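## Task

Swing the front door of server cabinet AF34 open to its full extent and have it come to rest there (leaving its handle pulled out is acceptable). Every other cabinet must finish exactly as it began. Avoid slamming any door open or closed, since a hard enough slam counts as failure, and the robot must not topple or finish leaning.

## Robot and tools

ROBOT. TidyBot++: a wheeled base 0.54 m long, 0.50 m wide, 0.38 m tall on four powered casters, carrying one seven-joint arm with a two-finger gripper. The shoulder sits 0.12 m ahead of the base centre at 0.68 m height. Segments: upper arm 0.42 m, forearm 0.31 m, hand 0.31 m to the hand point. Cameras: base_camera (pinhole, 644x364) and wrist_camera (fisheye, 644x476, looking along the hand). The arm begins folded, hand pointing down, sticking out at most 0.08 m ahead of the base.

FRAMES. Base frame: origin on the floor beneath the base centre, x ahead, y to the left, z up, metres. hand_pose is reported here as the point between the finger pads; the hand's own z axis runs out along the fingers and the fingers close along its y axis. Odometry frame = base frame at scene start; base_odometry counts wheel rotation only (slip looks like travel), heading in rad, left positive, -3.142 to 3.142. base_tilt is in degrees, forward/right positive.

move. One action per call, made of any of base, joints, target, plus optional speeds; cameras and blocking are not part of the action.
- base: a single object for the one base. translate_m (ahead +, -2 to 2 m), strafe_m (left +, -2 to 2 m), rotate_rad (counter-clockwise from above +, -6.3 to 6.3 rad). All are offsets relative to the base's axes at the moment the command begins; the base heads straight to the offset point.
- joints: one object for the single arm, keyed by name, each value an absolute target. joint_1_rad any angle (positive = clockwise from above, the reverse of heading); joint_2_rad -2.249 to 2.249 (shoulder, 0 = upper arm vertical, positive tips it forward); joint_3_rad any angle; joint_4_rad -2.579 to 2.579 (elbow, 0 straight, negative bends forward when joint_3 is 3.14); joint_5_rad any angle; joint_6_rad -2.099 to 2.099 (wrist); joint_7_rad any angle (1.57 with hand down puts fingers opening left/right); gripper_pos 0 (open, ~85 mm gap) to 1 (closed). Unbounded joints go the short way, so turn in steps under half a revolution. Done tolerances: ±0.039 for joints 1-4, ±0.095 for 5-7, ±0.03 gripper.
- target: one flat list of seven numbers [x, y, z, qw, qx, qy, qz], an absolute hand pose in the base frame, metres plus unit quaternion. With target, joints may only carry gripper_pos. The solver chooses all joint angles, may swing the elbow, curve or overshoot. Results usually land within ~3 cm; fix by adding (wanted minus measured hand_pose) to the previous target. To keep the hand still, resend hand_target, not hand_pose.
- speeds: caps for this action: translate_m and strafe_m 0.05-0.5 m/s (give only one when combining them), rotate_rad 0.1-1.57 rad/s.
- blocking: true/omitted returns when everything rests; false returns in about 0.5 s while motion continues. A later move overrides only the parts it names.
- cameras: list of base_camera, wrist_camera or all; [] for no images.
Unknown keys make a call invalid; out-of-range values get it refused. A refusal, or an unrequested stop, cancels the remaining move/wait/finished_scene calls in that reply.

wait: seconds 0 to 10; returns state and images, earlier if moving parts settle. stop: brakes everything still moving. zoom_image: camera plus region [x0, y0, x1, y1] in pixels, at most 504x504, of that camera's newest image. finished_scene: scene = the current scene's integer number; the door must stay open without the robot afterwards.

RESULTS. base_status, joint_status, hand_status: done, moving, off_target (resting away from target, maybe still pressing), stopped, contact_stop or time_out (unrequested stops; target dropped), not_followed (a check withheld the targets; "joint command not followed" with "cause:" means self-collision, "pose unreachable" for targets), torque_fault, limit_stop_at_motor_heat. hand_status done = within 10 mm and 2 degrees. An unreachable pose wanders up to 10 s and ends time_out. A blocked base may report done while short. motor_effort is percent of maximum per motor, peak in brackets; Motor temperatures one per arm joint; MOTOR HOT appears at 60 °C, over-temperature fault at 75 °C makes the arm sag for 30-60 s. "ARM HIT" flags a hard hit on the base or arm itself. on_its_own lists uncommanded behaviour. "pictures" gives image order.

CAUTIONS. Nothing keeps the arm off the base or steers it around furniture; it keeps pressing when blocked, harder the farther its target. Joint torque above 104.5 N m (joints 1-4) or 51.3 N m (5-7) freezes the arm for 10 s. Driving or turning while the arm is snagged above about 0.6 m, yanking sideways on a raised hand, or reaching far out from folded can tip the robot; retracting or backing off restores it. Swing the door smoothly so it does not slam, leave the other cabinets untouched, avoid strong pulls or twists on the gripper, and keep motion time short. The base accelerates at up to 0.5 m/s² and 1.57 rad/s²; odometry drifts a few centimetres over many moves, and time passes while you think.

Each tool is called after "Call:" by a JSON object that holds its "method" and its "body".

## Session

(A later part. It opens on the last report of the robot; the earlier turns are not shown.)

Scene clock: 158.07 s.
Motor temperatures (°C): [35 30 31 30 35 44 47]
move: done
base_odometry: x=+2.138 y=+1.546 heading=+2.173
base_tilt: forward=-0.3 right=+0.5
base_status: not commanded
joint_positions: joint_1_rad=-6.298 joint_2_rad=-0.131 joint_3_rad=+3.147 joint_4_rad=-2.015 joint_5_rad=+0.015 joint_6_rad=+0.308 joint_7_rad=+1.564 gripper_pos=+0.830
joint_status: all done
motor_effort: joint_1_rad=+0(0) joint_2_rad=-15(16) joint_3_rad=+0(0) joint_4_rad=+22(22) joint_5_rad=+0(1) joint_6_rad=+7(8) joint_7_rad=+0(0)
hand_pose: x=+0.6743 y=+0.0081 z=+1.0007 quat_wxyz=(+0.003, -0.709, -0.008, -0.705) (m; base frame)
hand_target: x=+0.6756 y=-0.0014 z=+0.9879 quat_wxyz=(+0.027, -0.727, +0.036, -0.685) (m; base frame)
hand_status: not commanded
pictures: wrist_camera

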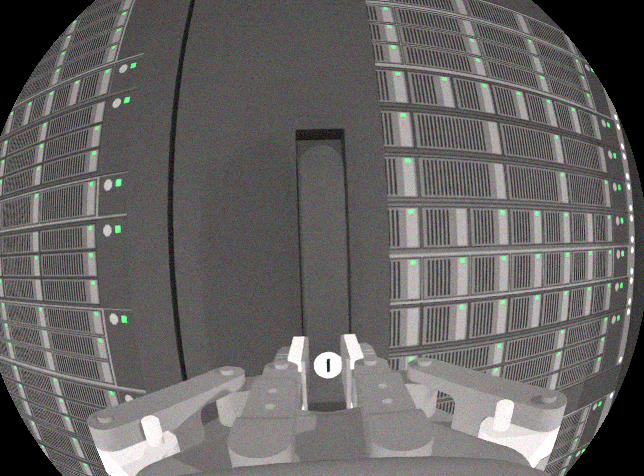

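Call:
{"method": "move", "body": {"joints": {"gripper_pos": 0.64}, "cameras": []}}

Call:
{"method": "move", "body": {"base": {"translate_m": 0.01, "strafe_m": -0.002}, "speeds": {"translate_m": 0.05}, "cameras": ["wrist_camera"]}}

Call:
{"method": "zoom_image", "body": {"camera": "wrist_camera", "region": [220, 280, 420, 430]}}

Call:
{"method": "move", "body": {"joints": {"gripper_pos": 0.84}, "cameras": ["wrist_camera"]}}

Scene clock: 159.40 s.
Motor temperatures (°C): [35 30 31 30 35 44 47]
move: done
base_odometry: x=+2.138 y=+1.546 heading=+2.173
base_tilt: forward=-0.3 right=+0.5
base_status: not commanded
joint_positions: joint_1_rad=-6.298 joint_2_rad=-0.131 joint_3_rad=+3.147 joint_4_rad=-2.015 joint_5_rad=+0.015 joint_6_rad=+0.308 joint_7_rad=+1.564 gripper_pos=+0.640
joint_status: all done
motor_effort: joint_1_rad=+0(0) joint_2_rad=-16(16) joint_3_rad=+0(0) joint_4_rad=+22(22) joint_5_rad=+0(1) joint_6_rad=+7(8) joint_7_rad=+0(0)
hand_pose: x=+0.6743 y=+0.0081 z=+1.0007 quat_wxyz=(+0.003, -0.709, -0.008, -0.705) (m; base frame)
hand_target: x=+0.6756 y=-0.0014 z=+0.9879 quat_wxyz=(+0.027, -0.727, +0.036, -0.685) (m; base frame)
hand_status: not commanded
pictures: none
No camera images: "cameras" was empty.

Scene clock: 160.17 s.
Motor temperatures (°C): [35 30 31 30 35 44 47]
move: done
base_odometry: x=+2.133 y=+1.555 heading=+2.174
base_tilt: forward=-0.3 right=+0.5
base_status: done
joint_positions: joint_1_rad=-6.298 joint_2_rad=-0.135 joint_3_rad=+3.147 joint_4_rad=-2.014 joint_5_rad=+0.015 joint_6_rad=+0.305 joint_7_rad=+1.564 gripper_pos=+0.640
joint_status: not commanded
motor_effort: joint_1_rad=+0(1) joint_2_rad=-14(16) joint_3_rad=+0(1) joint_4_rad=+23(27) joint_5_rad=+0(1) joint_6_rad=+8(10) joint_7_rad=+0(0)
hand_pose: x=+0.6732 y=+0.0082 z=+1.0026 quat_wxyz=(+0.003, -0.708, -0.007, -0.706) (m; base frame)
hand_target: x=+0.6756 y=-0.0014 z=+0.9879 quat_wxyz=(+0.027, -0.727, +0.036, -0.685) (m; base frame)
hand_status: not commanded
pictures: wrist_camera

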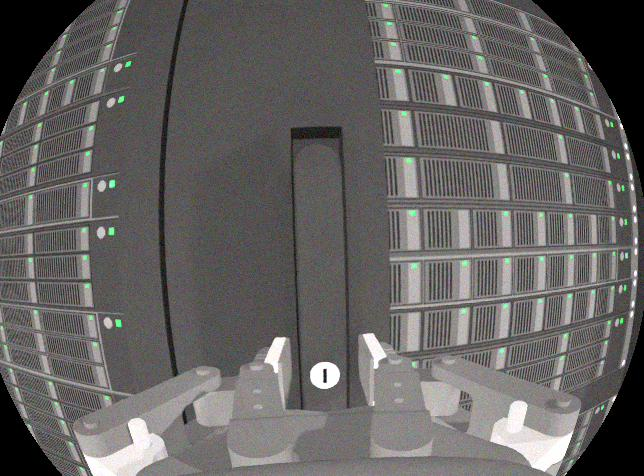

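Scaled by 2.520.

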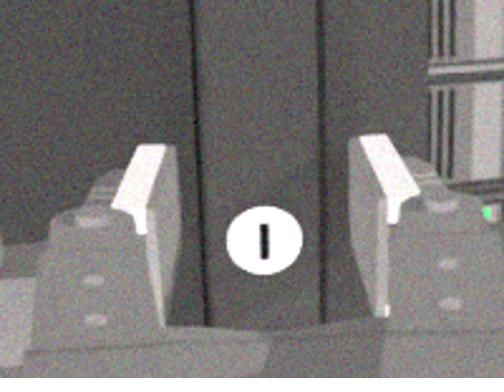

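Scene clock: 160.80 s.
Motor temperatures (°C): [35 30 31 30 35 44 47]
move: done
base_odometry: x=+2.133 y=+1.555 heading=+2.174
base_tilt: forward=-0.3 right=+0.5
base_status: not commanded
joint_positions: joint_1_rad=-6.294 joint_2_rad=-0.138 joint_3_rad=+3.140 joint_4_rad=-2.014 joint_5_rad=+0.010 joint_6_rad=+0.301 joint_7_rad=+1.564 gripper_pos=+0.818
joint_status: all done
motor_effort: joint_1_rad=-2(8) joint_2_rad=-13(14) joint_3_rad=-2(8) joint_4_rad=+24(25) joint_5_rad=+1(2) joint_6_rad=+8(9) joint_7_rad=+0(0)
hand_pose: x=+0.6723 y=+0.0091 z=+1.0030 quat_wxyz=(+0.004, -0.708, -0.006, -0.706) (m; base frame)
hand_target: x=+0.6756 y=-0.0014 z=+0.9879 quat_wxyz=(+0.027, -0.727, +0.036, -0.685) (m; base frame)
hand_status: not commanded
pictures: wrist_camera

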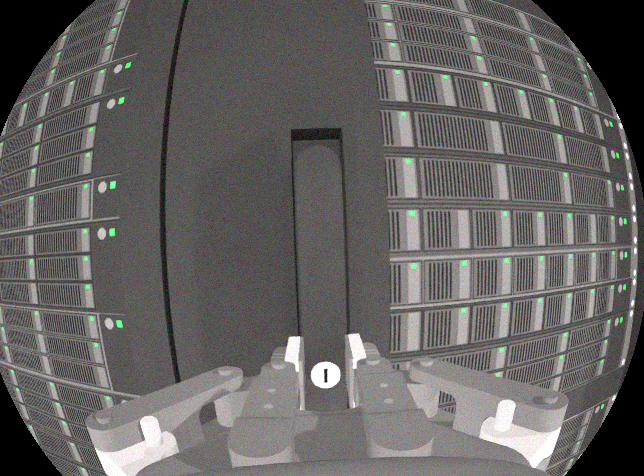

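Call:
{"method": "move", "body": {"joints": {"gripper_pos": 1.0}, "cameras": []}}

Call:
{"method": "move", "body": {"base": {"translate_m": -0.03}, "speeds": {"translate_m": 0.05}, "cameras": ["wrist_camera"]}}

Call:
{"method": "zoom_image", "body": {"camera": "wrist_camera", "region": [220, 100, 420, 430]}}

Scene clock: 162.63 s.
Motor temperatures (°C): [35 30 31 30 35 44 47]
move: off_target
base_odometry: x=+2.133 y=+1.555 heading=+2.174
base_tilt: forward=-0.2 right=+0.5
base_status: not commanded
joint_positions: joint_1_rad=-6.288 joint_2_rad=-0.138 joint_3_rad=+3.136 joint_4_rad=-2.014 joint_5_rad=+0.007 joint_6_rad=+0.301 joint_7_rad=+1.564 gripper_pos=+0.823
joint_status: gripper_pos off_target (ended at +0.823, target +1.000)
motor_effort: joint_1_rad=+2(6) joint_2_rad=-13(14) joint_3_rad=+3(6) joint_4_rad=+23(24) joint_5_rad=+0(1) joint_6_rad=+8(8) joint_7_rad=+0(0)
hand_pose: x=+0.6722 y=+0.0078 z=+1.0029 quat_wxyz=(+0.004, -0.708, -0.004, -0.706) (m; base frame)
hand_target: x=+0.6756 y=-0.0014 z=+0.9879 quat_wxyz=(+0.027, -0.727, +0.036, -0.685) (m; base frame)
hand_status: not commanded
pictures: none
No camera images: "cameras" was empty.

Scene clock: 163.70 s.
Motor temperatures (°C): [35 30 31 30 35 44 47]
move: done
base_odometry: x=+2.150 y=+1.530 heading=+2.174
base_tilt: forward=-0.3 right=+0.5
base_status: done
joint_positions: joint_1_rad=-6.287 joint_2_rad=-0.121 joint_3_rad=+3.138 joint_4_rad=-1.994 joint_5_rad=+0.006 joint_6_rad=+0.300 joint_7_rad=+1.564 gripper_pos=+0.826
joint_status: not commanded
motor_effort: joint_1_rad=+0(4) joint_2_rad=-18(20) joint_3_rad=+0(4) joint_4_rad=+20(22) joint_5_rad=+0(1) joint_6_rad=+7(8) joint_7_rad=+0(1)
hand_pose: x=+0.6794 y=+0.0064 z=+1.0055 quat_wxyz=(+0.004, -0.708, -0.003, -0.707) (m; base frame)
hand_target: x=+0.6756 y=-0.0014 z=+0.9879 quat_wxyz=(+0.027, -0.727, +0.036, -0.685) (m; base frame)
hand_status: not commanded
pictures: wrist_camera

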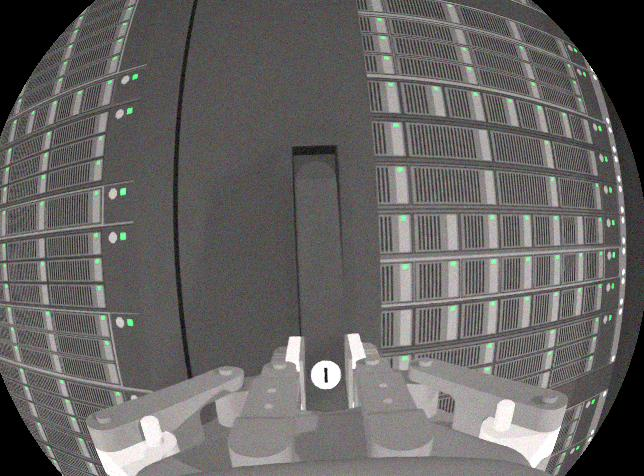

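Scaled by 1.527.

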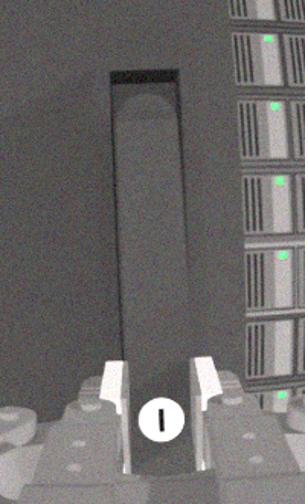

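Call:
{"method": "move", "body": {"base": {"translate_m": -0.025}, "speeds": {"translate_m": 0.05}, "cameras": ["wrist_camera"]}}

Scene clock: 165.13 s.
Motor temperatures (°C): [35 30 31 30 35 44 47]
move: done
base_odometry: x=+2.165 y=+1.510 heading=+2.174
base_tilt: forward=-0.2 right=+0.5
base_status: done
joint_positions: joint_1_rad=-6.286 joint_2_rad=-0.122 joint_3_rad=+3.141 joint_4_rad=-1.981 joint_5_rad=+0.006 joint_6_rad=+0.300 joint_7_rad=+1.564 gripper_pos=+0.834
joint_status: not commanded
motor_effort: joint_1_rad=-1(4) joint_2_rad=-17(22) joint_3_rad=-1(4) joint_4_rad=+18(20) joint_5_rad=+0(1) joint_6_rad=+5(7) joint_7_rad=+0(1)
hand_pose: x=+0.6804 y=+0.0041 z=+1.0134 quat_wxyz=(+0.002, -0.703, -0.002, -0.711) (m; base frame)
hand_target: x=+0.6756 y=-0.0014 z=+0.9879 quat_wxyz=(+0.027, -0.727, +0.036, -0.685) (m; base frame)
hand_status: not commanded
pictures: wrist_camera

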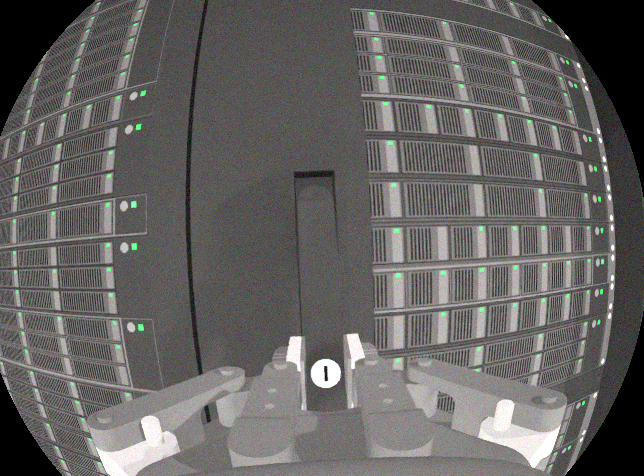

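Call:
{"method": "move", "body": {"base": {"translate_m": -0.02}, "speeds": {"translate_m": 0.05}, "joints": {"joint_4_rad": -1.95, "joint_6_rad": 0.2}, "cameras": ["wrist_camera"]}}

Scene clock: 166.87 s.
Motor temperatures (°C): [35 30 31 30 35 44 47]
move: done
base_odometry: x=+2.176 y=+1.493 heading=+2.174
base_tilt: forward=-0.3 right=+0.4
base_status: done
joint_positions: joint_1_rad=-6.285 joint_2_rad=-0.091 joint_3_rad=+3.142 joint_4_rad=-1.933 joint_5_rad=+0.006 joint_6_rad=+0.270 joint_7_rad=+1.564 gripper_pos=+0.837
joint_status: all done
motor_effort: joint_1_rad=+0(4) joint_2_rad=-25(28) joint_3_rad=+0(4) joint_4_rad=+19(20) joint_5_rad=+0(1) joint_6_rad=+6(7) joint_7_rad=+0(1)
hand_pose: x=+0.6947 y=+0.0031 z=+1.0164 quat_wxyz=(+0.002, -0.707, -0.001, -0.707) (m; base frame)
hand_target: x=+0.6800 y=-0.0008 z=+1.0061 quat_wxyz=(+0.028, -0.724, +0.035, -0.689) (m; base frame)
hand_status: not commanded
pictures: wrist_camera

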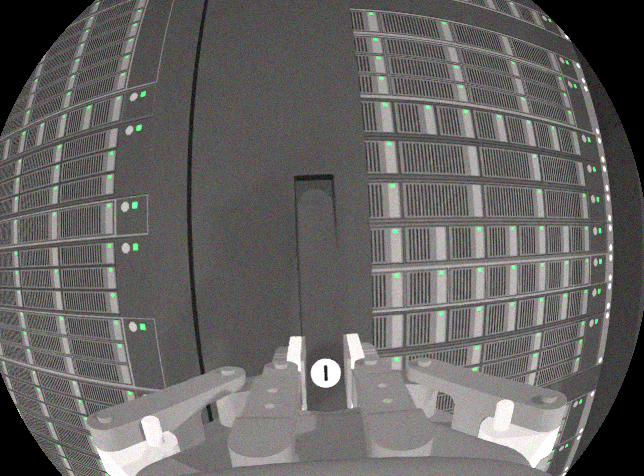

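Call:
{"method": "move", "body": {"base": {"translate_m": 0.012}, "speeds": {"translate_m": 0.05}, "cameras": []}}

Call:
{"method": "move", "body": {"base": {"strafe_m": -0.02}, "speeds": {"strafe_m": 0.05}, "cameras": ["wrist_camera"]}}

Scene clock: 168.50 s.
Motor temperatures (°C): [35 30 31 30 35 44 47]
move: done
base_odometry: x=+2.169 y=+1.503 heading=+2.174
base_tilt: forward=-0.3 right=+0.5
base_status: done
joint_positions: joint_1_rad=-6.285 joint_2_rad=-0.120 joint_3_rad=+3.141 joint_4_rad=-1.950 joint_5_rad=+0.006 joint_6_rad=+0.252 joint_7_rad=+1.564 gripper_pos=+0.837
joint_status: not commanded
motor_effort: joint_1_rad=+1(3) joint_2_rad=-17(26) joint_3_rad=+1(3) joint_4_rad=+24(26) joint_5_rad=+0(1) joint_6_rad=+9(10) joint_7_rad=+0(1)
hand_pose: x=+0.6839 y=+0.0031 z=+1.0163 quat_wxyz=(+0.002, -0.710, -0.001, -0.704) (m; base frame)
hand_target: x=+0.6800 y=-0.0008 z=+1.0061 quat_wxyz=(+0.028, -0.724, +0.035, -0.689) (m; base frame)
hand_status: not commanded
pictures: none
No camera images: "cameras" was empty.

Scene clock: 169.33 s.
Motor temperatures (°C): [35 30 31 30 35 44 47]
move: done
base_odometry: x=+2.185 y=+1.515 heading=+2.174
base_tilt: forward=-0.3 right=+0.4
base_status: done
joint_positions: joint_1_rad=-6.298 joint_2_rad=-0.119 joint_3_rad=+3.122 joint_4_rad=-1.949 joint_5_rad=+0.006 joint_6_rad=+0.252 joint_7_rad=+1.564 gripper_pos=+0.837
joint_status: not commanded
motor_effort: joint_1_rad=+3(7) joint_2_rad=-19(21) joint_3_rad=+4(7) joint_4_rad=+22(26) joint_5_rad=+0(1) joint_6_rad=+8(10) joint_7_rad=+0(0)
hand_pose: x=+0.6837 y=+0.0220 z=+1.0163 quat_wxyz=(+0.012, -0.710, -0.013, -0.704) (m; base frame)
hand_target: x=+0.6800 y=-0.0008 z=+1.0061 quat_wxyz=(+0.028, -0.724, +0.035, -0.689) (m; base frame)
hand_status: not commanded
pictures: wrist_camera

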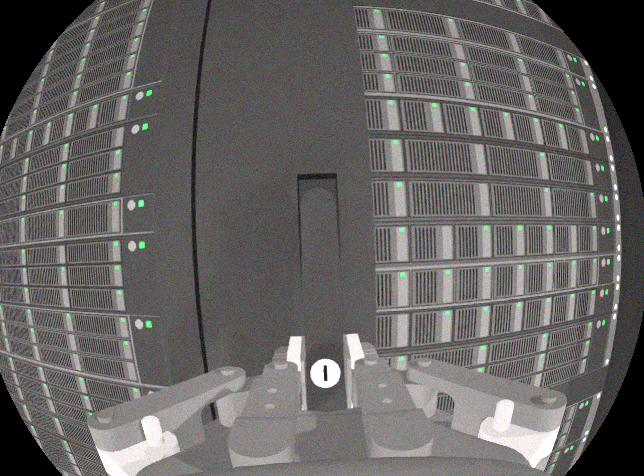

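Call:
{"method": "move", "body": {"base": {"strafe_m": 0.04}, "speeds": {"strafe_m": 0.05}, "cameras": ["wrist_camera"]}}

Scene clock: 171.17 s.
Motor temperatures (°C): [35 30 31 30 35 44 47]
move: done
base_odometry: x=+2.153 y=+1.492 heading=+2.174
base_tilt: forward=-0.3 right=+0.4
base_status: done
joint_positions: joint_1_rad=-6.270 joint_2_rad=-0.120 joint_3_rad=+3.158 joint_4_rad=-1.950 joint_5_rad=+0.006 joint_6_rad=+0.251 joint_7_rad=+1.564 gripper_pos=+0.837
joint_status: not commanded
motor_effort: joint_1_rad=-4(7) joint_2_rad=-18(21) joint_3_rad=-4(8) joint_4_rad=+23(26) joint_5_rad=+0(1) joint_6_rad=+8(10) joint_7_rad=-1(1)
hand_pose: x=+0.6836 y=-0.0155 z=+1.0163 quat_wxyz=(-0.009, -0.710, +0.011, -0.704) (m; base frame)
hand_target: x=+0.6800 y=-0.0008 z=+1.0061 quat_wxyz=(+0.028, -0.724, +0.035, -0.689) (m; base frame)
hand_status: not commanded
pictures: wrist_camera

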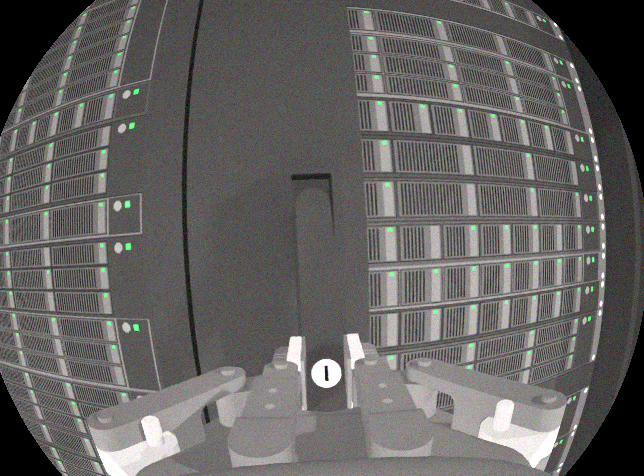

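Call:
{"method": "move", "body": {"base": {"strafe_m": -0.02}, "speeds": {"strafe_m": 0.05}, "cameras": []}}

Call:
{"method": "move", "body": {"base": {"translate_m": -0.05}, "speeds": {"translate_m": 0.05}}}

Scene clock: 172.67 s.
Motor temperatures (°C): [35 30 31 30 35 43 47]
move: done
base_odometry: x=+2.169 y=+1.503 heading=+2.174
base_tilt: forward=-0.2 right=+0.4
base_status: done
joint_positions: joint_1_rad=-6.283 joint_2_rad=-0.121 joint_3_rad=+3.138 joint_4_rad=-1.951 joint_5_rad=+0.006 joint_6_rad=+0.250 joint_7_rad=+1.564 gripper_pos=+0.837
joint_status: not commanded
motor_effort: joint_1_rad=+1(4) joint_2_rad=-19(20) joint_3_rad=+1(4) joint_4_rad=+22(25) joint_5_rad=+0(1) joint_6_rad=+8(10) joint_7_rad=+0(1)
hand_pose: x=+0.6834 y=+0.0042 z=+1.0163 quat_wxyz=(+0.002, -0.710, -0.002, -0.704) (m; base frame)
hand_target: x=+0.6800 y=-0.0008 z=+1.0061 quat_wxyz=(+0.028, -0.724, +0.035, -0.689) (m; base frame)
hand_status: not commanded
pictures: none
No camera images: "cameras" was empty.

Scene clock: 174.07 s.
Motor temperatures (°C): [35 30 31 30 35 43 47]
move: done
base_odometry: x=+2.197 y=+1.463 heading=+2.173
base_tilt: forward=-0.2 right=+0.5
base_status: done
joint_positions: joint_1_rad=-6.283 joint_2_rad=-0.018 joint_3_rad=+3.139 joint_4_rad=-1.852 joint_5_rad=+0.006 joint_6_rad=+0.250 joint_7_rad=+1.564 gripper_pos=+0.849
joint_status: not commanded
motor_effort: joint_1_rad=+0(2) joint_2_rad=-42(44) joint_3_rad=-2(3) joint_4_rad=+3(22) joint_5_rad=+0(1) joint_6_rad=-3(7) joint_7_rad=+0(1)
hand_pose: x=+0.7262 y=+0.0036 z=+1.0166 quat_wxyz=(+0.002, -0.712, -0.001, -0.702) (m; base frame)
hand_target: x=+0.6800 y=-0.0008 z=+1.0061 quat_wxyz=(+0.028, -0.724, +0.035, -0.689) (m; base frame)
hand_status: not commanded
pictures: base_camera, wrist_camera

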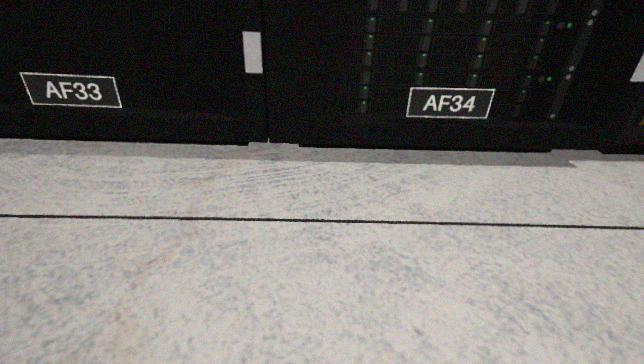

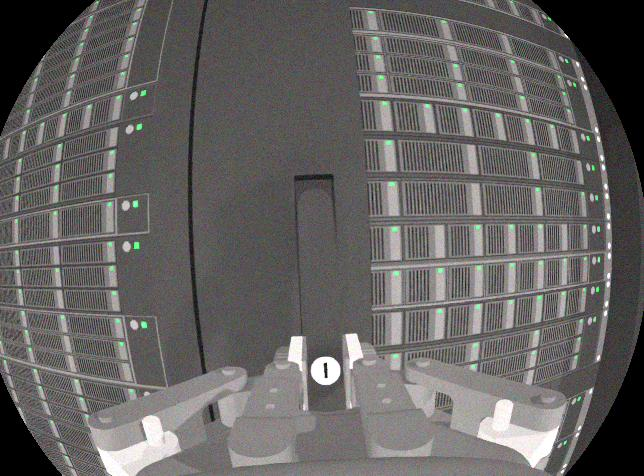

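Call:
{"method": "move", "body": {"base": {"translate_m": 0.045}, "speeds": {"translate_m": 0.08}, "cameras": []}}

Call:
{"method": "move", "body": {"base": {"strafe_m": -0.028}, "speeds": {"strafe_m": 0.05}, "joints": {"joint_7_rad": 1.91}, "cameras": ["wrist_camera"]}}

Scene clock: 176.23 s.
Motor temperatures (°C): [35 30 31 30 35 43 47]
move: done
base_odometry: x=+2.171 y=+1.500 heading=+2.173
base_tilt: forward=-0.3 right=+0.5
base_status: done
joint_positions: joint_1_rad=-6.284 joint_2_rad=-0.122 joint_3_rad=+3.138 joint_4_rad=-1.947 joint_5_rad=+0.006 joint_6_rad=+0.242 joint_7_rad=+1.564 gripper_pos=+0.849
joint_status: not commanded
motor_effort: joint_1_rad=+1(3) joint_2_rad=-18(44) joint_3_rad=+1(2) joint_4_rad=+22(25) joint_5_rad=+0(1) joint_6_rad=+7(9) joint_7_rad=+0(1)
hand_pose: x=+0.6834 y=+0.0043 z=+1.0162 quat_wxyz=(+0.002, -0.712, -0.002, -0.703) (m; base frame)
hand_target: x=+0.6800 y=-0.0008 z=+1.0061 quat_wxyz=(+0.028, -0.724, +0.035, -0.689) (m; base frame)
hand_status: not commanded
pictures: none
No camera images: "cameras" was empty.

Scene clock: 177.30 s.
Motor temperatures (°C): [35 30 31 30 35 43 47]
move: done
base_odometry: x=+2.195 y=+1.516 heading=+2.173
base_tilt: forward=-0.3 right=+0.5
base_status: done
joint_positions: joint_1_rad=-6.294 joint_2_rad=-0.119 joint_3_rad=+3.128 joint_4_rad=-1.942 joint_5_rad=-0.011 joint_6_rad=+0.242 joint_7_rad=+1.871 gripper_pos=+0.849
joint_status: all done
motor_effort: joint_1_rad=+3(7) joint_2_rad=-20(22) joint_3_rad=+3(7) joint_4_rad=+19(25) joint_5_rad=+2(3) joint_6_rad=+5(9) joint_7_rad=+2(3)
hand_pose: x=+0.6843 y=+0.0150 z=+1.0180 quat_wxyz=(-0.094, -0.702, -0.111, -0.697) (m; base frame)
hand_target: x=+0.6800 y=-0.0008 z=+1.0061 quat_wxyz=(-0.103, -0.717, -0.102, -0.682) (m; base frame)
hand_status: not commanded
pictures: wrist_camera

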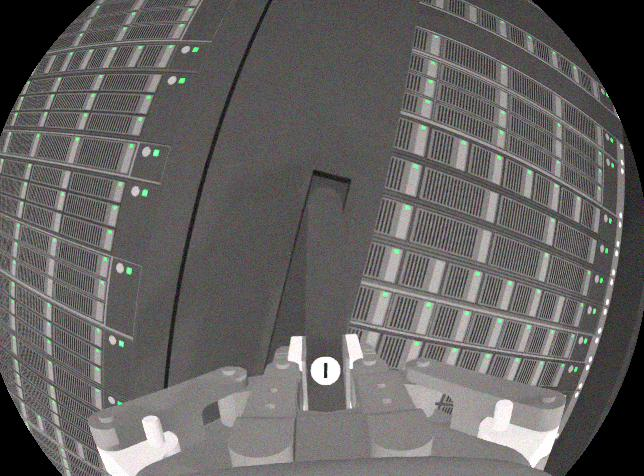

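Call:
{"method": "move", "body": {"base": {"strafe_m": -0.02}, "speeds": {"strafe_m": 0.05}, "joints": {"joint_7_rad": 2.25, "joint_4_rad": -1.91, "joint_6_rad": 0.16}, "cameras": ["wrist_camera"]}}

Call:
{"method": "move", "body": {"base": {"strafe_m": -0.018}, "speeds": {"strafe_m": 0.05}, "joints": {"joint_7_rad": 2.58, "joint_4_rad": -1.85, "joint_6_rad": 0.10}, "cameras": ["wrist_camera"]}}

Scene clock: 183.67 s.
Motor temperatures (°C): [35 30 31 30 35 43 47]
move: done
base_odometry: x=+2.211 y=+1.527 heading=+2.173
base_tilt: forward=-0.2 right=+0.5
base_status: done
joint_positions: joint_1_rad=-6.291 joint_2_rad=-0.135 joint_3_rad=+3.131 joint_4_rad=-1.928 joint_5_rad=-0.013 joint_6_rad=+0.216 joint_7_rad=+2.204 gripper_pos=+0.849
joint_status: all done
motor_effort: joint_1_rad=+2(5) joint_2_rad=-15(20) joint_3_rad=+2(6) joint_4_rad=+23(24) joint_5_rad=+2(3) joint_6_rad=+9(9) joint_7_rad=+2(3)
hand_pose: x=+0.6802 y=+0.0111 z=+1.0274 quat_wxyz=(-0.210, -0.674, -0.222, -0.673) (m; base frame)
hand_target: x=+0.6829 y=-0.0002 z=+1.0184 quat_wxyz=(-0.216, -0.689, -0.222, -0.655) (m; base frame)
hand_status: not commanded
pictures: wrist_camera

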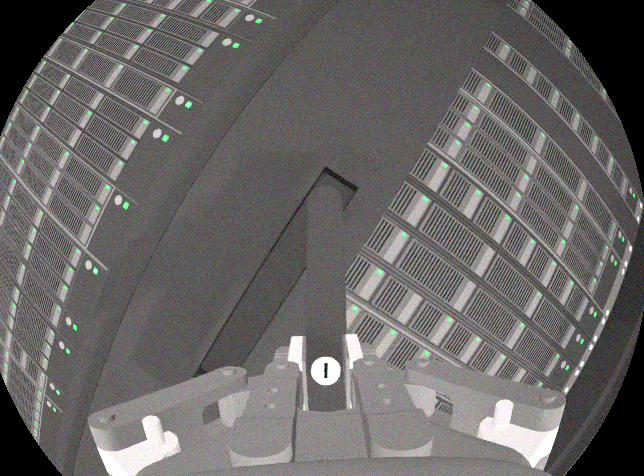

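Scene clock: 184.77 s.
Motor temperatures (°C): [35 30 31 30 35 43 47]
move: done
base_odometry: x=+2.226 y=+1.537 heading=+2.173
base_tilt: forward=-0.3 right=+0.4
base_status: done
joint_positions: joint_1_rad=-6.290 joint_2_rad=-0.135 joint_3_rad=+3.132 joint_4_rad=-1.874 joint_5_rad=-0.014 joint_6_rad=+0.162 joint_7_rad=+2.533 gripper_pos=+0.849
joint_status: all done
motor_effort: joint_1_rad=+2(6) joint_2_rad=-16(17) joint_3_rad=+2(7) joint_4_rad=+24(25) joint_5_rad=+2(3) joint_6_rad=+8(10) joint_7_rad=+2(3)
hand_pose: x=+0.6835 y=+0.0106 z=+1.0442 quat_wxyz=(-0.318, -0.629, -0.329, -0.629) (m; base frame)
hand_target: x=+0.6862 y=+0.0008 z=+1.0369 quat_wxyz=(-0.319, -0.643, -0.333, -0.611) (m; base frame)
hand_status: not commanded
pictures: wrist_camera

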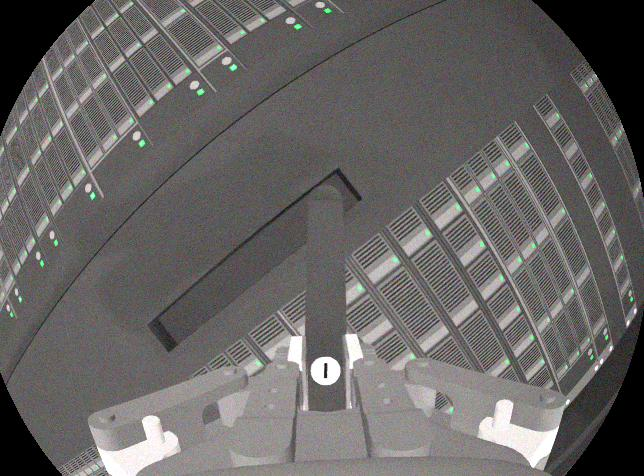

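Call:
{"method": "move", "body": {"base": {"strafe_m": -0.01}, "speeds": {"strafe_m": 0.05}, "joints": {"joint_7_rad": 2.90, "joint_4_rad": -1.78, "joint_6_rad": 0.03}, "cameras": ["wrist_camera"]}}

Call:
{"method": "move", "body": {"joints": {"joint_7_rad": 3.17, "joint_4_rad": -1.72, "joint_6_rad": -0.03}, "cameras": ["wrist_camera"]}}

Scene clock: 186.47 s.
Motor temperatures (°C): [35 30 31 30 35 43 47]
move: done
base_odometry: x=+2.235 y=+1.543 heading=+2.173
base_tilt: forward=-0.3 right=+0.4
base_status: done
joint_positions: joint_1_rad=-6.289 joint_2_rad=-0.134 joint_3_rad=+3.134 joint_4_rad=-1.808 joint_5_rad=-0.014 joint_6_rad=+0.096 joint_7_rad=+2.848 gripper_pos=+0.849
joint_status: all done
motor_effort: joint_1_rad=+0(6) joint_2_rad=-16(18) joint_3_rad=-1(6) joint_4_rad=+24(25) joint_5_rad=+3(3) joint_6_rad=+8(9) joint_7_rad=+2(3)
hand_pose: x=+0.6865 y=+0.0092 z=+1.0645 quat_wxyz=(-0.413, -0.570, -0.423, -0.571) (m; base frame)
hand_target: x=+0.6887 y=+0.0019 z=+1.0588 quat_wxyz=(-0.412, -0.581, -0.432, -0.553) (m; base frame)
hand_status: not commanded
pictures: wrist_camera

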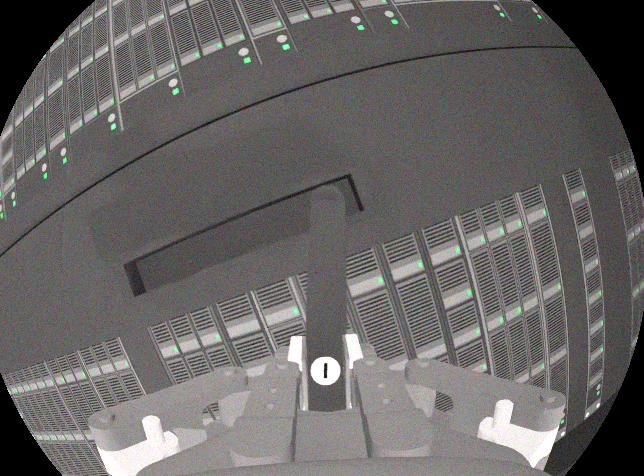

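Scene clock: 187.57 s.
Motor temperatures (°C): [35 30 31 30 35 43 47]
move: done
base_odometry: x=+2.235 y=+1.543 heading=+2.173
base_tilt: forward=-0.4 right=+0.4
base_status: not commanded
joint_positions: joint_1_rad=-6.287 joint_2_rad=-0.134 joint_3_rad=+3.139 joint_4_rad=-1.746 joint_5_rad=-0.014 joint_6_rad=+0.038 joint_7_rad=+3.119 gripper_pos=+0.849
joint_status: all done
motor_effort: joint_1_rad=-3(3) joint_2_rad=-18(18) joint_3_rad=-4(4) joint_4_rad=+24(25) joint_5_rad=+3(3) joint_6_rad=+8(9) joint_7_rad=+2(3)
hand_pose: x=+0.6880 y=+0.0049 z=+1.0846 quat_wxyz=(-0.488, -0.509, -0.493, -0.509) (m; base frame)
hand_target: x=+0.6897 y=+0.0028 z=+1.0777 quat_wxyz=(-0.482, -0.517, -0.507, -0.493) (m; base frame)
hand_status: not commanded
pictures: wrist_camera

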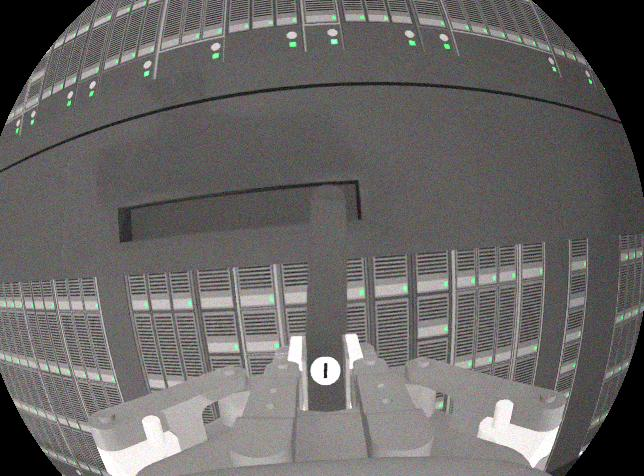

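Call:
{"method": "move", "body": {"base": {"translate_m": -0.05}, "speeds": {"translate_m": 0.05}}}

Scene clock: 189.47 s.
Motor temperatures (°C): [35 30 31 30 35 43 47]
move: done
base_odometry: x=+2.263 y=+1.502 heading=+2.173
base_tilt: forward=-0.3 right=+0.4
base_status: done
joint_positions: joint_1_rad=-6.277 joint_2_rad=-0.129 joint_3_rad=+3.153 joint_4_rad=-1.739 joint_5_rad=-0.014 joint_6_rad=+0.031 joint_7_rad=+3.122 gripper_pos=+0.849
joint_status: not commanded
motor_effort: joint_1_rad=-2(6) joint_2_rad=-18(21) joint_3_rad=-3(6) joint_4_rad=+24(26) joint_5_rad=+1(2) joint_6_rad=+8(9) joint_7_rad=+1(2)
hand_pose: x=+0.6902 y=-0.0090 z=+1.0845 quat_wxyz=(-0.494, -0.515, -0.488, -0.503) (m; base frame)
hand_target: x=+0.6897 y=+0.0028 z=+1.0777 quat_wxyz=(-0.482, -0.517, -0.507, -0.493) (m; base frame)
hand_status: not commanded
pictures: base_camera, wrist_camera

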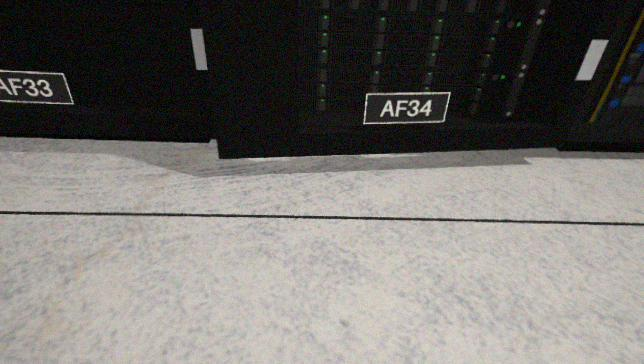

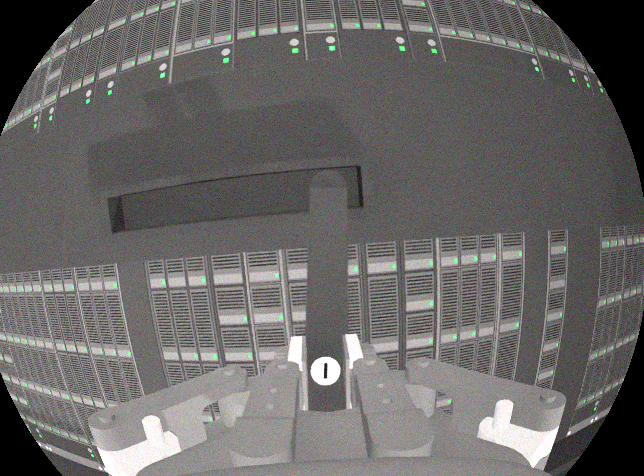

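Call:
{"method": "move", "body": {"base": {"translate_m": 0.003, "strafe_m": -0.09, "rotate_rad": 0.12}, "speeds": {"strafe_m": 0.08, "rotate_rad": 0.1}}}

Scene clock: 194.53 s.
Motor temperatures (°C): [35 30 31 30 35 43 47]
move: done
base_odometry: x=+2.336 y=+1.555 heading=+2.293
base_tilt: forward=-0.3 right=+0.5
base_status: done
joint_positions: joint_1_rad=-6.280 joint_2_rad=-0.129 joint_3_rad=+3.143 joint_4_rad=-1.739 joint_5_rad=-0.014 joint_6_rad=+0.031 joint_7_rad=+3.122 gripper_pos=+0.849
joint_status: not commanded
motor_effort: joint_1_rad=+0(5) joint_2_rad=-17(19) joint_3_rad=-1(5) joint_4_rad=+24(25) joint_5_rad=+2(2) joint_6_rad=+8(9) joint_7_rad=+1(2)
hand_pose: x=+0.6902 y=-0.0016 z=+1.0845 quat_wxyz=(-0.491, -0.512, -0.492, -0.505) (m; base frame)
hand_target: x=+0.6897 y=+0.0028 z=+1.0777 quat_wxyz=(-0.482, -0.517, -0.507, -0.493) (m; base frame)
hand_status: not commanded
pictures: base_camera, wrist_camera

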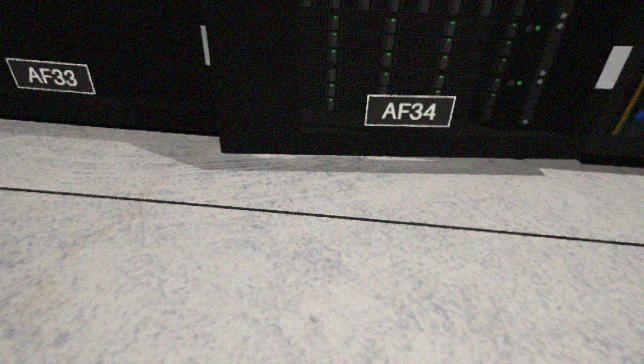

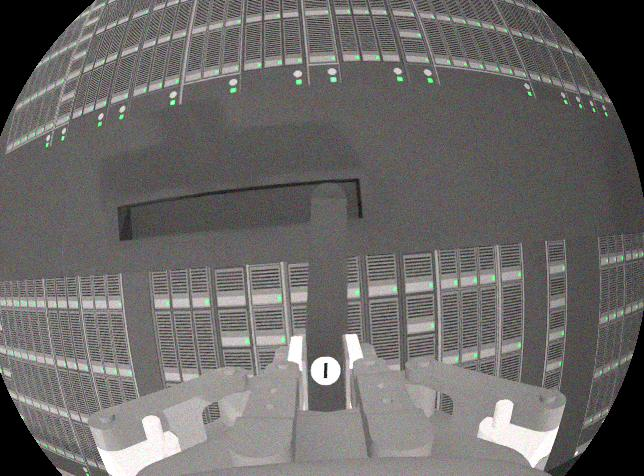

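Call:
{"method": "move", "body": {"base": {"translate_m": -0.084, "strafe_m": -0.194, "rotate_rad": 0.25}, "speeds": {"strafe_m": 0.08, "rotate_rad": 0.1}, "cameras": ["wrist_camera"]}}

Call:
{"method": "move", "body": {"base": {"translate_m": -0.084, "strafe_m": -0.194, "rotate_rad": 0.25}, "speeds": {"strafe_m": 0.08, "rotate_rad": 0.1}}}

Scene clock: 199.27 s.
Motor temperatures (°C): [35 30 31 30 35 43 47]
move: done
base_odometry: x=+2.537 y=+1.620 heading=+2.543
base_tilt: forward=-0.3 right=+0.5
base_status: done
joint_positions: joint_1_rad=-6.266 joint_2_rad=-0.130 joint_3_rad=+3.163 joint_4_rad=-1.737 joint_5_rad=-0.014 joint_6_rad=+0.026 joint_7_rad=+3.122 gripper_pos=+0.849
joint_status: not commanded
motor_effort: joint_1_rad=-3(9) joint_2_rad=-17(19) joint_3_rad=-3(10) joint_4_rad=+24(26) joint_5_rad=+1(2) joint_6_rad=+8(10) joint_7_rad=+1(2)
hand_pose: x=+0.6898 y=-0.0220 z=+1.0845 quat_wxyz=(-0.498, -0.521, -0.483, -0.497) (m; base frame)
hand_target: x=+0.6897 y=+0.0028 z=+1.0777 quat_wxyz=(-0.482, -0.517, -0.507, -0.493) (m; base frame)
hand_status: not commanded
pictures: wrist_camera

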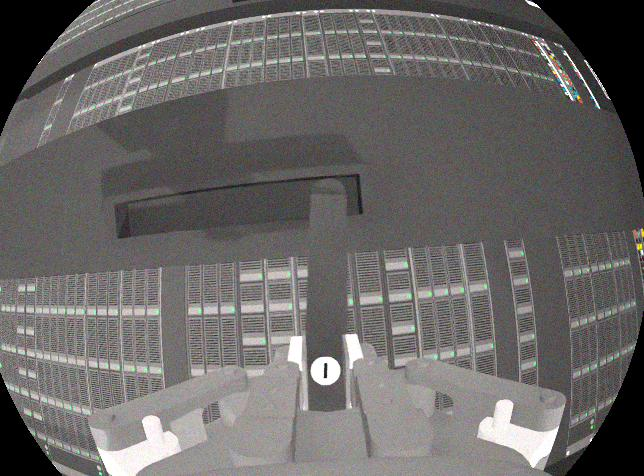

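Scene clock: 202.43 s.
Motor temperatures (°C): [35 30 31 30 35 43 47]
move: done
base_odometry: x=+2.716 y=+1.733 heading=+2.794
base_tilt: forward=-0.3 right=+0.4
base_status: done
joint_positions: joint_1_rad=-6.252 joint_2_rad=-0.129 joint_3_rad=+3.179 joint_4_rad=-1.733 joint_5_rad=-0.014 joint_6_rad=+0.022 joint_7_rad=+3.123 gripper_pos=+0.849
joint_status: not commanded
motor_effort: joint_1_rad=-6(11) joint_2_rad=-18(21) joint_3_rad=-7(13) joint_4_rad=+24(26) joint_5_rad=+1(2) joint_6_rad=+7(10) joint_7_rad=+1(2)
hand_pose: x=+0.6896 y=-0.0398 z=+1.0846 quat_wxyz=(-0.504, -0.529, -0.476, -0.489) (m; base frame)
hand_target: x=+0.6897 y=+0.0028 z=+1.0777 quat_wxyz=(-0.482, -0.517, -0.507, -0.493) (m; base frame)
hand_status: not commanded
pictures: base_camera, wrist_camera

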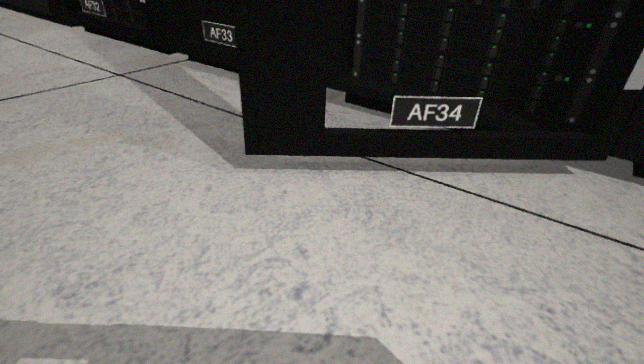

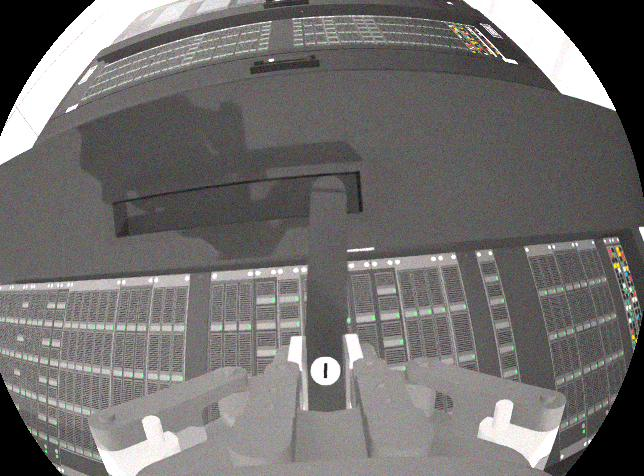

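Call:
{"method": "move", "body": {"base": {"translate_m": -0.082, "strafe_m": -0.245, "rotate_rad": 0.25}, "speeds": {"strafe_m": 0.1, "rotate_rad": 0.1}, "cameras": []}}

Call:
{"method": "move", "body": {"base": {"translate_m": -0.082, "strafe_m": -0.211, "rotate_rad": 0.25}, "speeds": {"strafe_m": 0.09, "rotate_rad": 0.1}}}

Scene clock: 206.50 s.
Motor temperatures (°C): [35 30 31 30 35 43 47]
move: done
base_odometry: x=+2.877 y=+1.936 heading=+3.044
base_tilt: forward=-0.2 right=+0.4
base_status: done
joint_positions: joint_1_rad=-6.272 joint_2_rad=-0.129 joint_3_rad=+3.150 joint_4_rad=-1.732 joint_5_rad=-0.014 joint_6_rad=+0.018 joint_7_rad=+3.123 gripper_pos=+0.849
joint_status: not commanded
motor_effort: joint_1_rad=+0(11) joint_2_rad=-18(22) joint_3_rad=-1(12) joint_4_rad=+24(27) joint_5_rad=+2(2) joint_6_rad=+8(10) joint_7_rad=+1(2)
hand_pose: x=+0.6903 y=-0.0106 z=+1.0846 quat_wxyz=(-0.493, -0.517, -0.490, -0.500) (m; base frame)
hand_target: x=+0.6897 y=+0.0028 z=+1.0777 quat_wxyz=(-0.482, -0.517, -0.507, -0.493) (m; base frame)
hand_status: not commanded
pictures: none
No camera images: "cameras" was empty.

Scene clock: 209.57 s.
Motor temperatures (°C): [35 30 31 30 35 43 47]
move: done
base_odometry: x=+2.979 y=+2.138 heading=-2.988
base_tilt: forward=-0.3 right=+0.5
base_status: done
joint_positions: joint_1_rad=-6.271 joint_2_rad=-0.129 joint_3_rad=+3.157 joint_4_rad=-1.731 joint_5_rad=-0.014 joint_6_rad=+0.015 joint_7_rad=+3.123 gripper_pos=+0.849
joint_status: not commanded
motor_effort: joint_1_rad=+1(9) joint_2_rad=-17(21) joint_3_rad=+1(10) joint_4_rad=+24(27) joint_5_rad=+1(2) joint_6_rad=+8(10) joint_7_rad=+1(2)
hand_pose: x=+0.6901 y=-0.0152 z=+1.0846 quat_wxyz=(-0.494, -0.519, -0.488, -0.498) (m; base frame)
hand_target: x=+0.6897 y=+0.0028 z=+1.0777 quat_wxyz=(-0.482, -0.517, -0.507, -0.493) (m; base frame)
hand_status: not commanded
pictures: base_camera, wrist_camera

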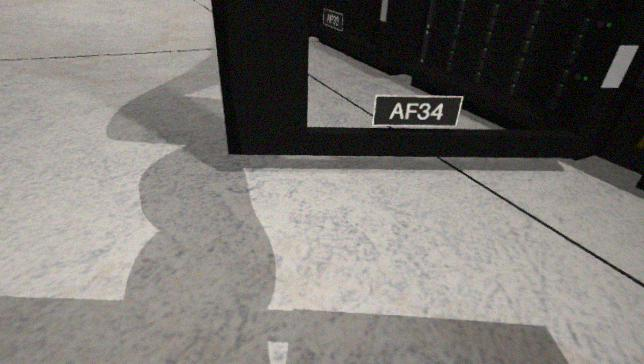

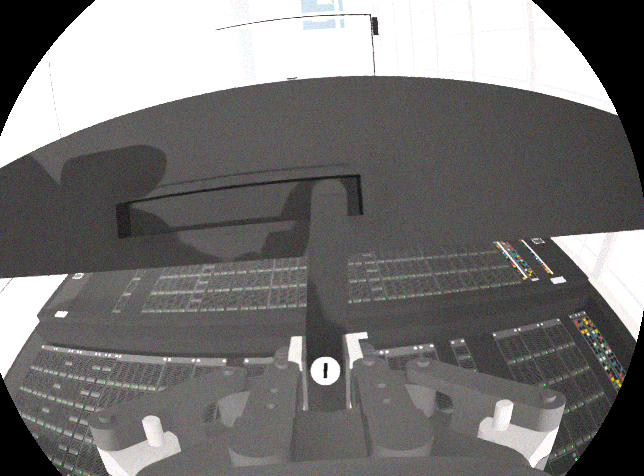

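Call:
{"method": "move", "body": {"base": {"translate_m": -0.082, "strafe_m": -0.216, "rotate_rad": 0.25}, "speeds": {"strafe_m": 0.09, "rotate_rad": 0.1}, "cameras": []}}

Call:
{"method": "move", "body": {"base": {"translate_m": -0.07, "strafe_m": -0.17, "rotate_rad": 0.2}, "speeds": {"strafe_m": 0.09, "rotate_rad": 0.1}}}

Scene clock: 213.73 s.
Motor temperatures (°C): [35 30 31 30 35 43 47]
move: done
base_odometry: x=+3.027 y=+2.364 heading=-2.738
base_tilt: forward=-0.2 right=+0.5
base_status: done
joint_positions: joint_1_rad=-6.272 joint_2_rad=-0.129 joint_3_rad=+3.156 joint_4_rad=-1.730 joint_5_rad=-0.014 joint_6_rad=+0.014 joint_7_rad=+3.123 gripper_pos=+0.849
joint_status: not commanded
motor_effort: joint_1_rad=-3(8) joint_2_rad=-18(20) joint_3_rad=-4(8) joint_4_rad=+24(26) joint_5_rad=+2(2) joint_6_rad=+7(9) joint_7_rad=+1(2)
hand_pose: x=+0.6902 y=-0.0142 z=+1.0847 quat_wxyz=(-0.494, -0.519, -0.488, -0.498) (m; base frame)
hand_target: x=+0.6897 y=+0.0028 z=+1.0777 quat_wxyz=(-0.482, -0.517, -0.507, -0.493) (m; base frame)
hand_status: not commanded
pictures: none
No camera images: "cameras" was empty.

Scene clock: 216.33 s.
Motor temperatures (°C): [35 30 31 30 35 43 47]
move: done
base_odometry: x=+3.024 y=+2.548 heading=-2.537
base_tilt: forward=-0.3 right=+0.5
base_status: done
joint_positions: joint_1_rad=-6.271 joint_2_rad=-0.129 joint_3_rad=+3.158 joint_4_rad=-1.729 joint_5_rad=-0.014 joint_6_rad=+0.013 joint_7_rad=+3.123 gripper_pos=+0.849
joint_status: not commanded
motor_effort: joint_1_rad=-3(7) joint_2_rad=-18(19) joint_3_rad=-3(8) joint_4_rad=+24(26) joint_5_rad=+1(2) joint_6_rad=+8(10) joint_7_rad=+1(2)
hand_pose: x=+0.6905 y=-0.0157 z=+1.0847 quat_wxyz=(-0.494, -0.520, -0.488, -0.497) (m; base frame)
hand_target: x=+0.6897 y=+0.0028 z=+1.0777 quat_wxyz=(-0.482, -0.517, -0.507, -0.493) (m; base frame)
hand_status: not commanded
pictures: base_camera, wrist_camera

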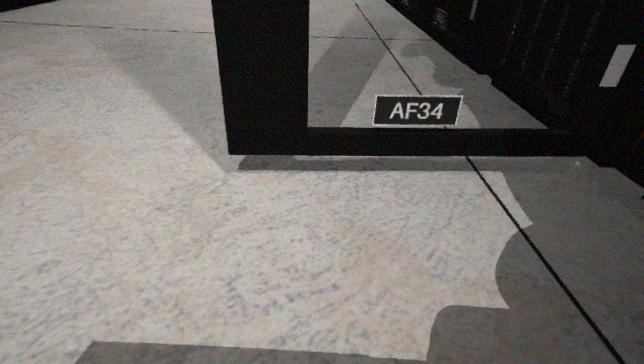

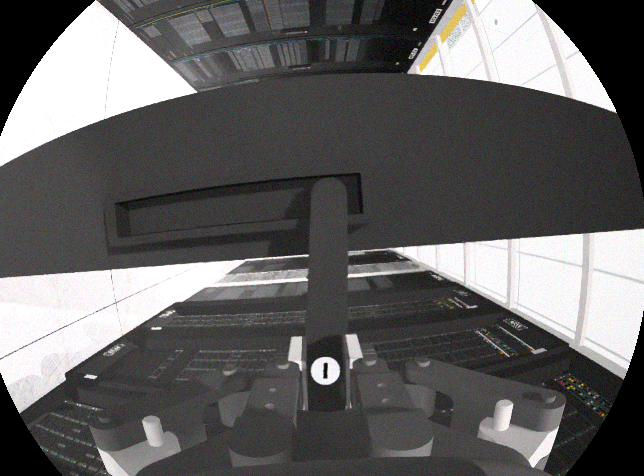

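Call:
{"method": "move", "body": {"joints": {"gripper_pos": 0.5}, "cameras": []}}

Call:
{"method": "move", "body": {"base": {"translate_m": -0.12}, "speeds": {"translate_m": 0.15}}}

Scene clock: 221.40 s.
Motor temperatures (°C): [35 30 31 30 35 43 47]
move: done
base_odometry: x=+3.024 y=+2.548 heading=-2.537
base_tilt: forward=-0.3 right=+0.5
base_status: not commanded
joint_positions: joint_1_rad=-6.273 joint_2_rad=-0.130 joint_3_rad=+3.152 joint_4_rad=-1.729 joint_5_rad=-0.015 joint_6_rad=+0.013 joint_7_rad=+3.133 gripper_pos=+0.500
joint_status: all done
motor_effort: joint_1_rad=+0(3) joint_2_rad=-16(19) joint_3_rad=+0(4) joint_4_rad=+23(24) joint_5_rad=+0(2) joint_6_rad=+7(8) joint_7_rad=+0(2)
hand_pose: x=+0.6900 y=-0.0110 z=+1.0854 quat_wxyz=(-0.495, -0.515, -0.492, -0.497) (m; base frame)
hand_target: x=+0.6897 y=+0.0028 z=+1.0777 quat_wxyz=(-0.482, -0.517, -0.507, -0.493) (m; base frame)
hand_status: not commanded
pictures: none
No camera images: "cameras" was empty.

Scene clock: 222.93 s.
Motor temperatures (°C): [35 30 31 30 35 43 47]
move: done
base_odometry: x=+3.123 y=+2.617 heading=-2.537
base_tilt: forward=-0.3 right=+0.4
base_status: done
joint_positions: joint_1_rad=-6.273 joint_2_rad=-0.138 joint_3_rad=+3.152 joint_4_rad=-1.729 joint_5_rad=-0.015 joint_6_rad=+0.013 joint_7_rad=+3.133 gripper_pos=+0.500
joint_status: not commanded
motor_effort: joint_1_rad=+0(0) joint_2_rad=-17(19) joint_3_rad=+0(1) joint_4_rad=+22(23) joint_5_rad=+0(1) joint_6_rad=+7(8) joint_7_rad=+0(0)
hand_pose: x=+0.6867 y=-0.0110 z=+1.0900 quat_wxyz=(-0.497, -0.513, -0.490, -0.499) (m; base frame)
hand_target: x=+0.6897 y=+0.0028 z=+1.0777 quat_wxyz=(-0.482, -0.517, -0.507, -0.493) (m; base frame)
hand_status: not commanded
pictures: base_camera, wrist_camera

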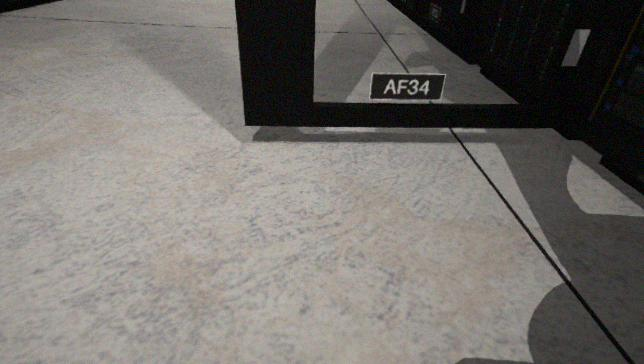

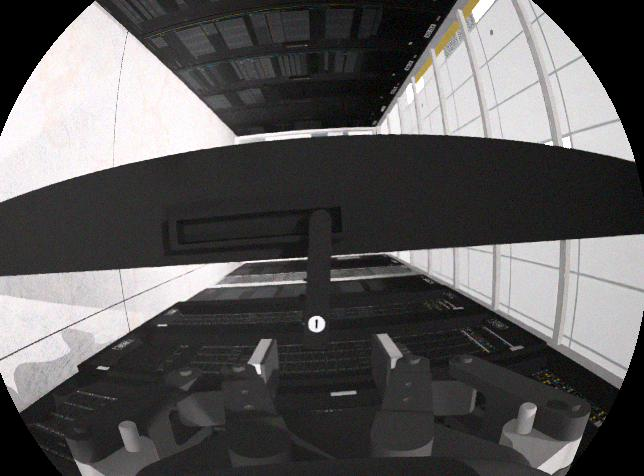

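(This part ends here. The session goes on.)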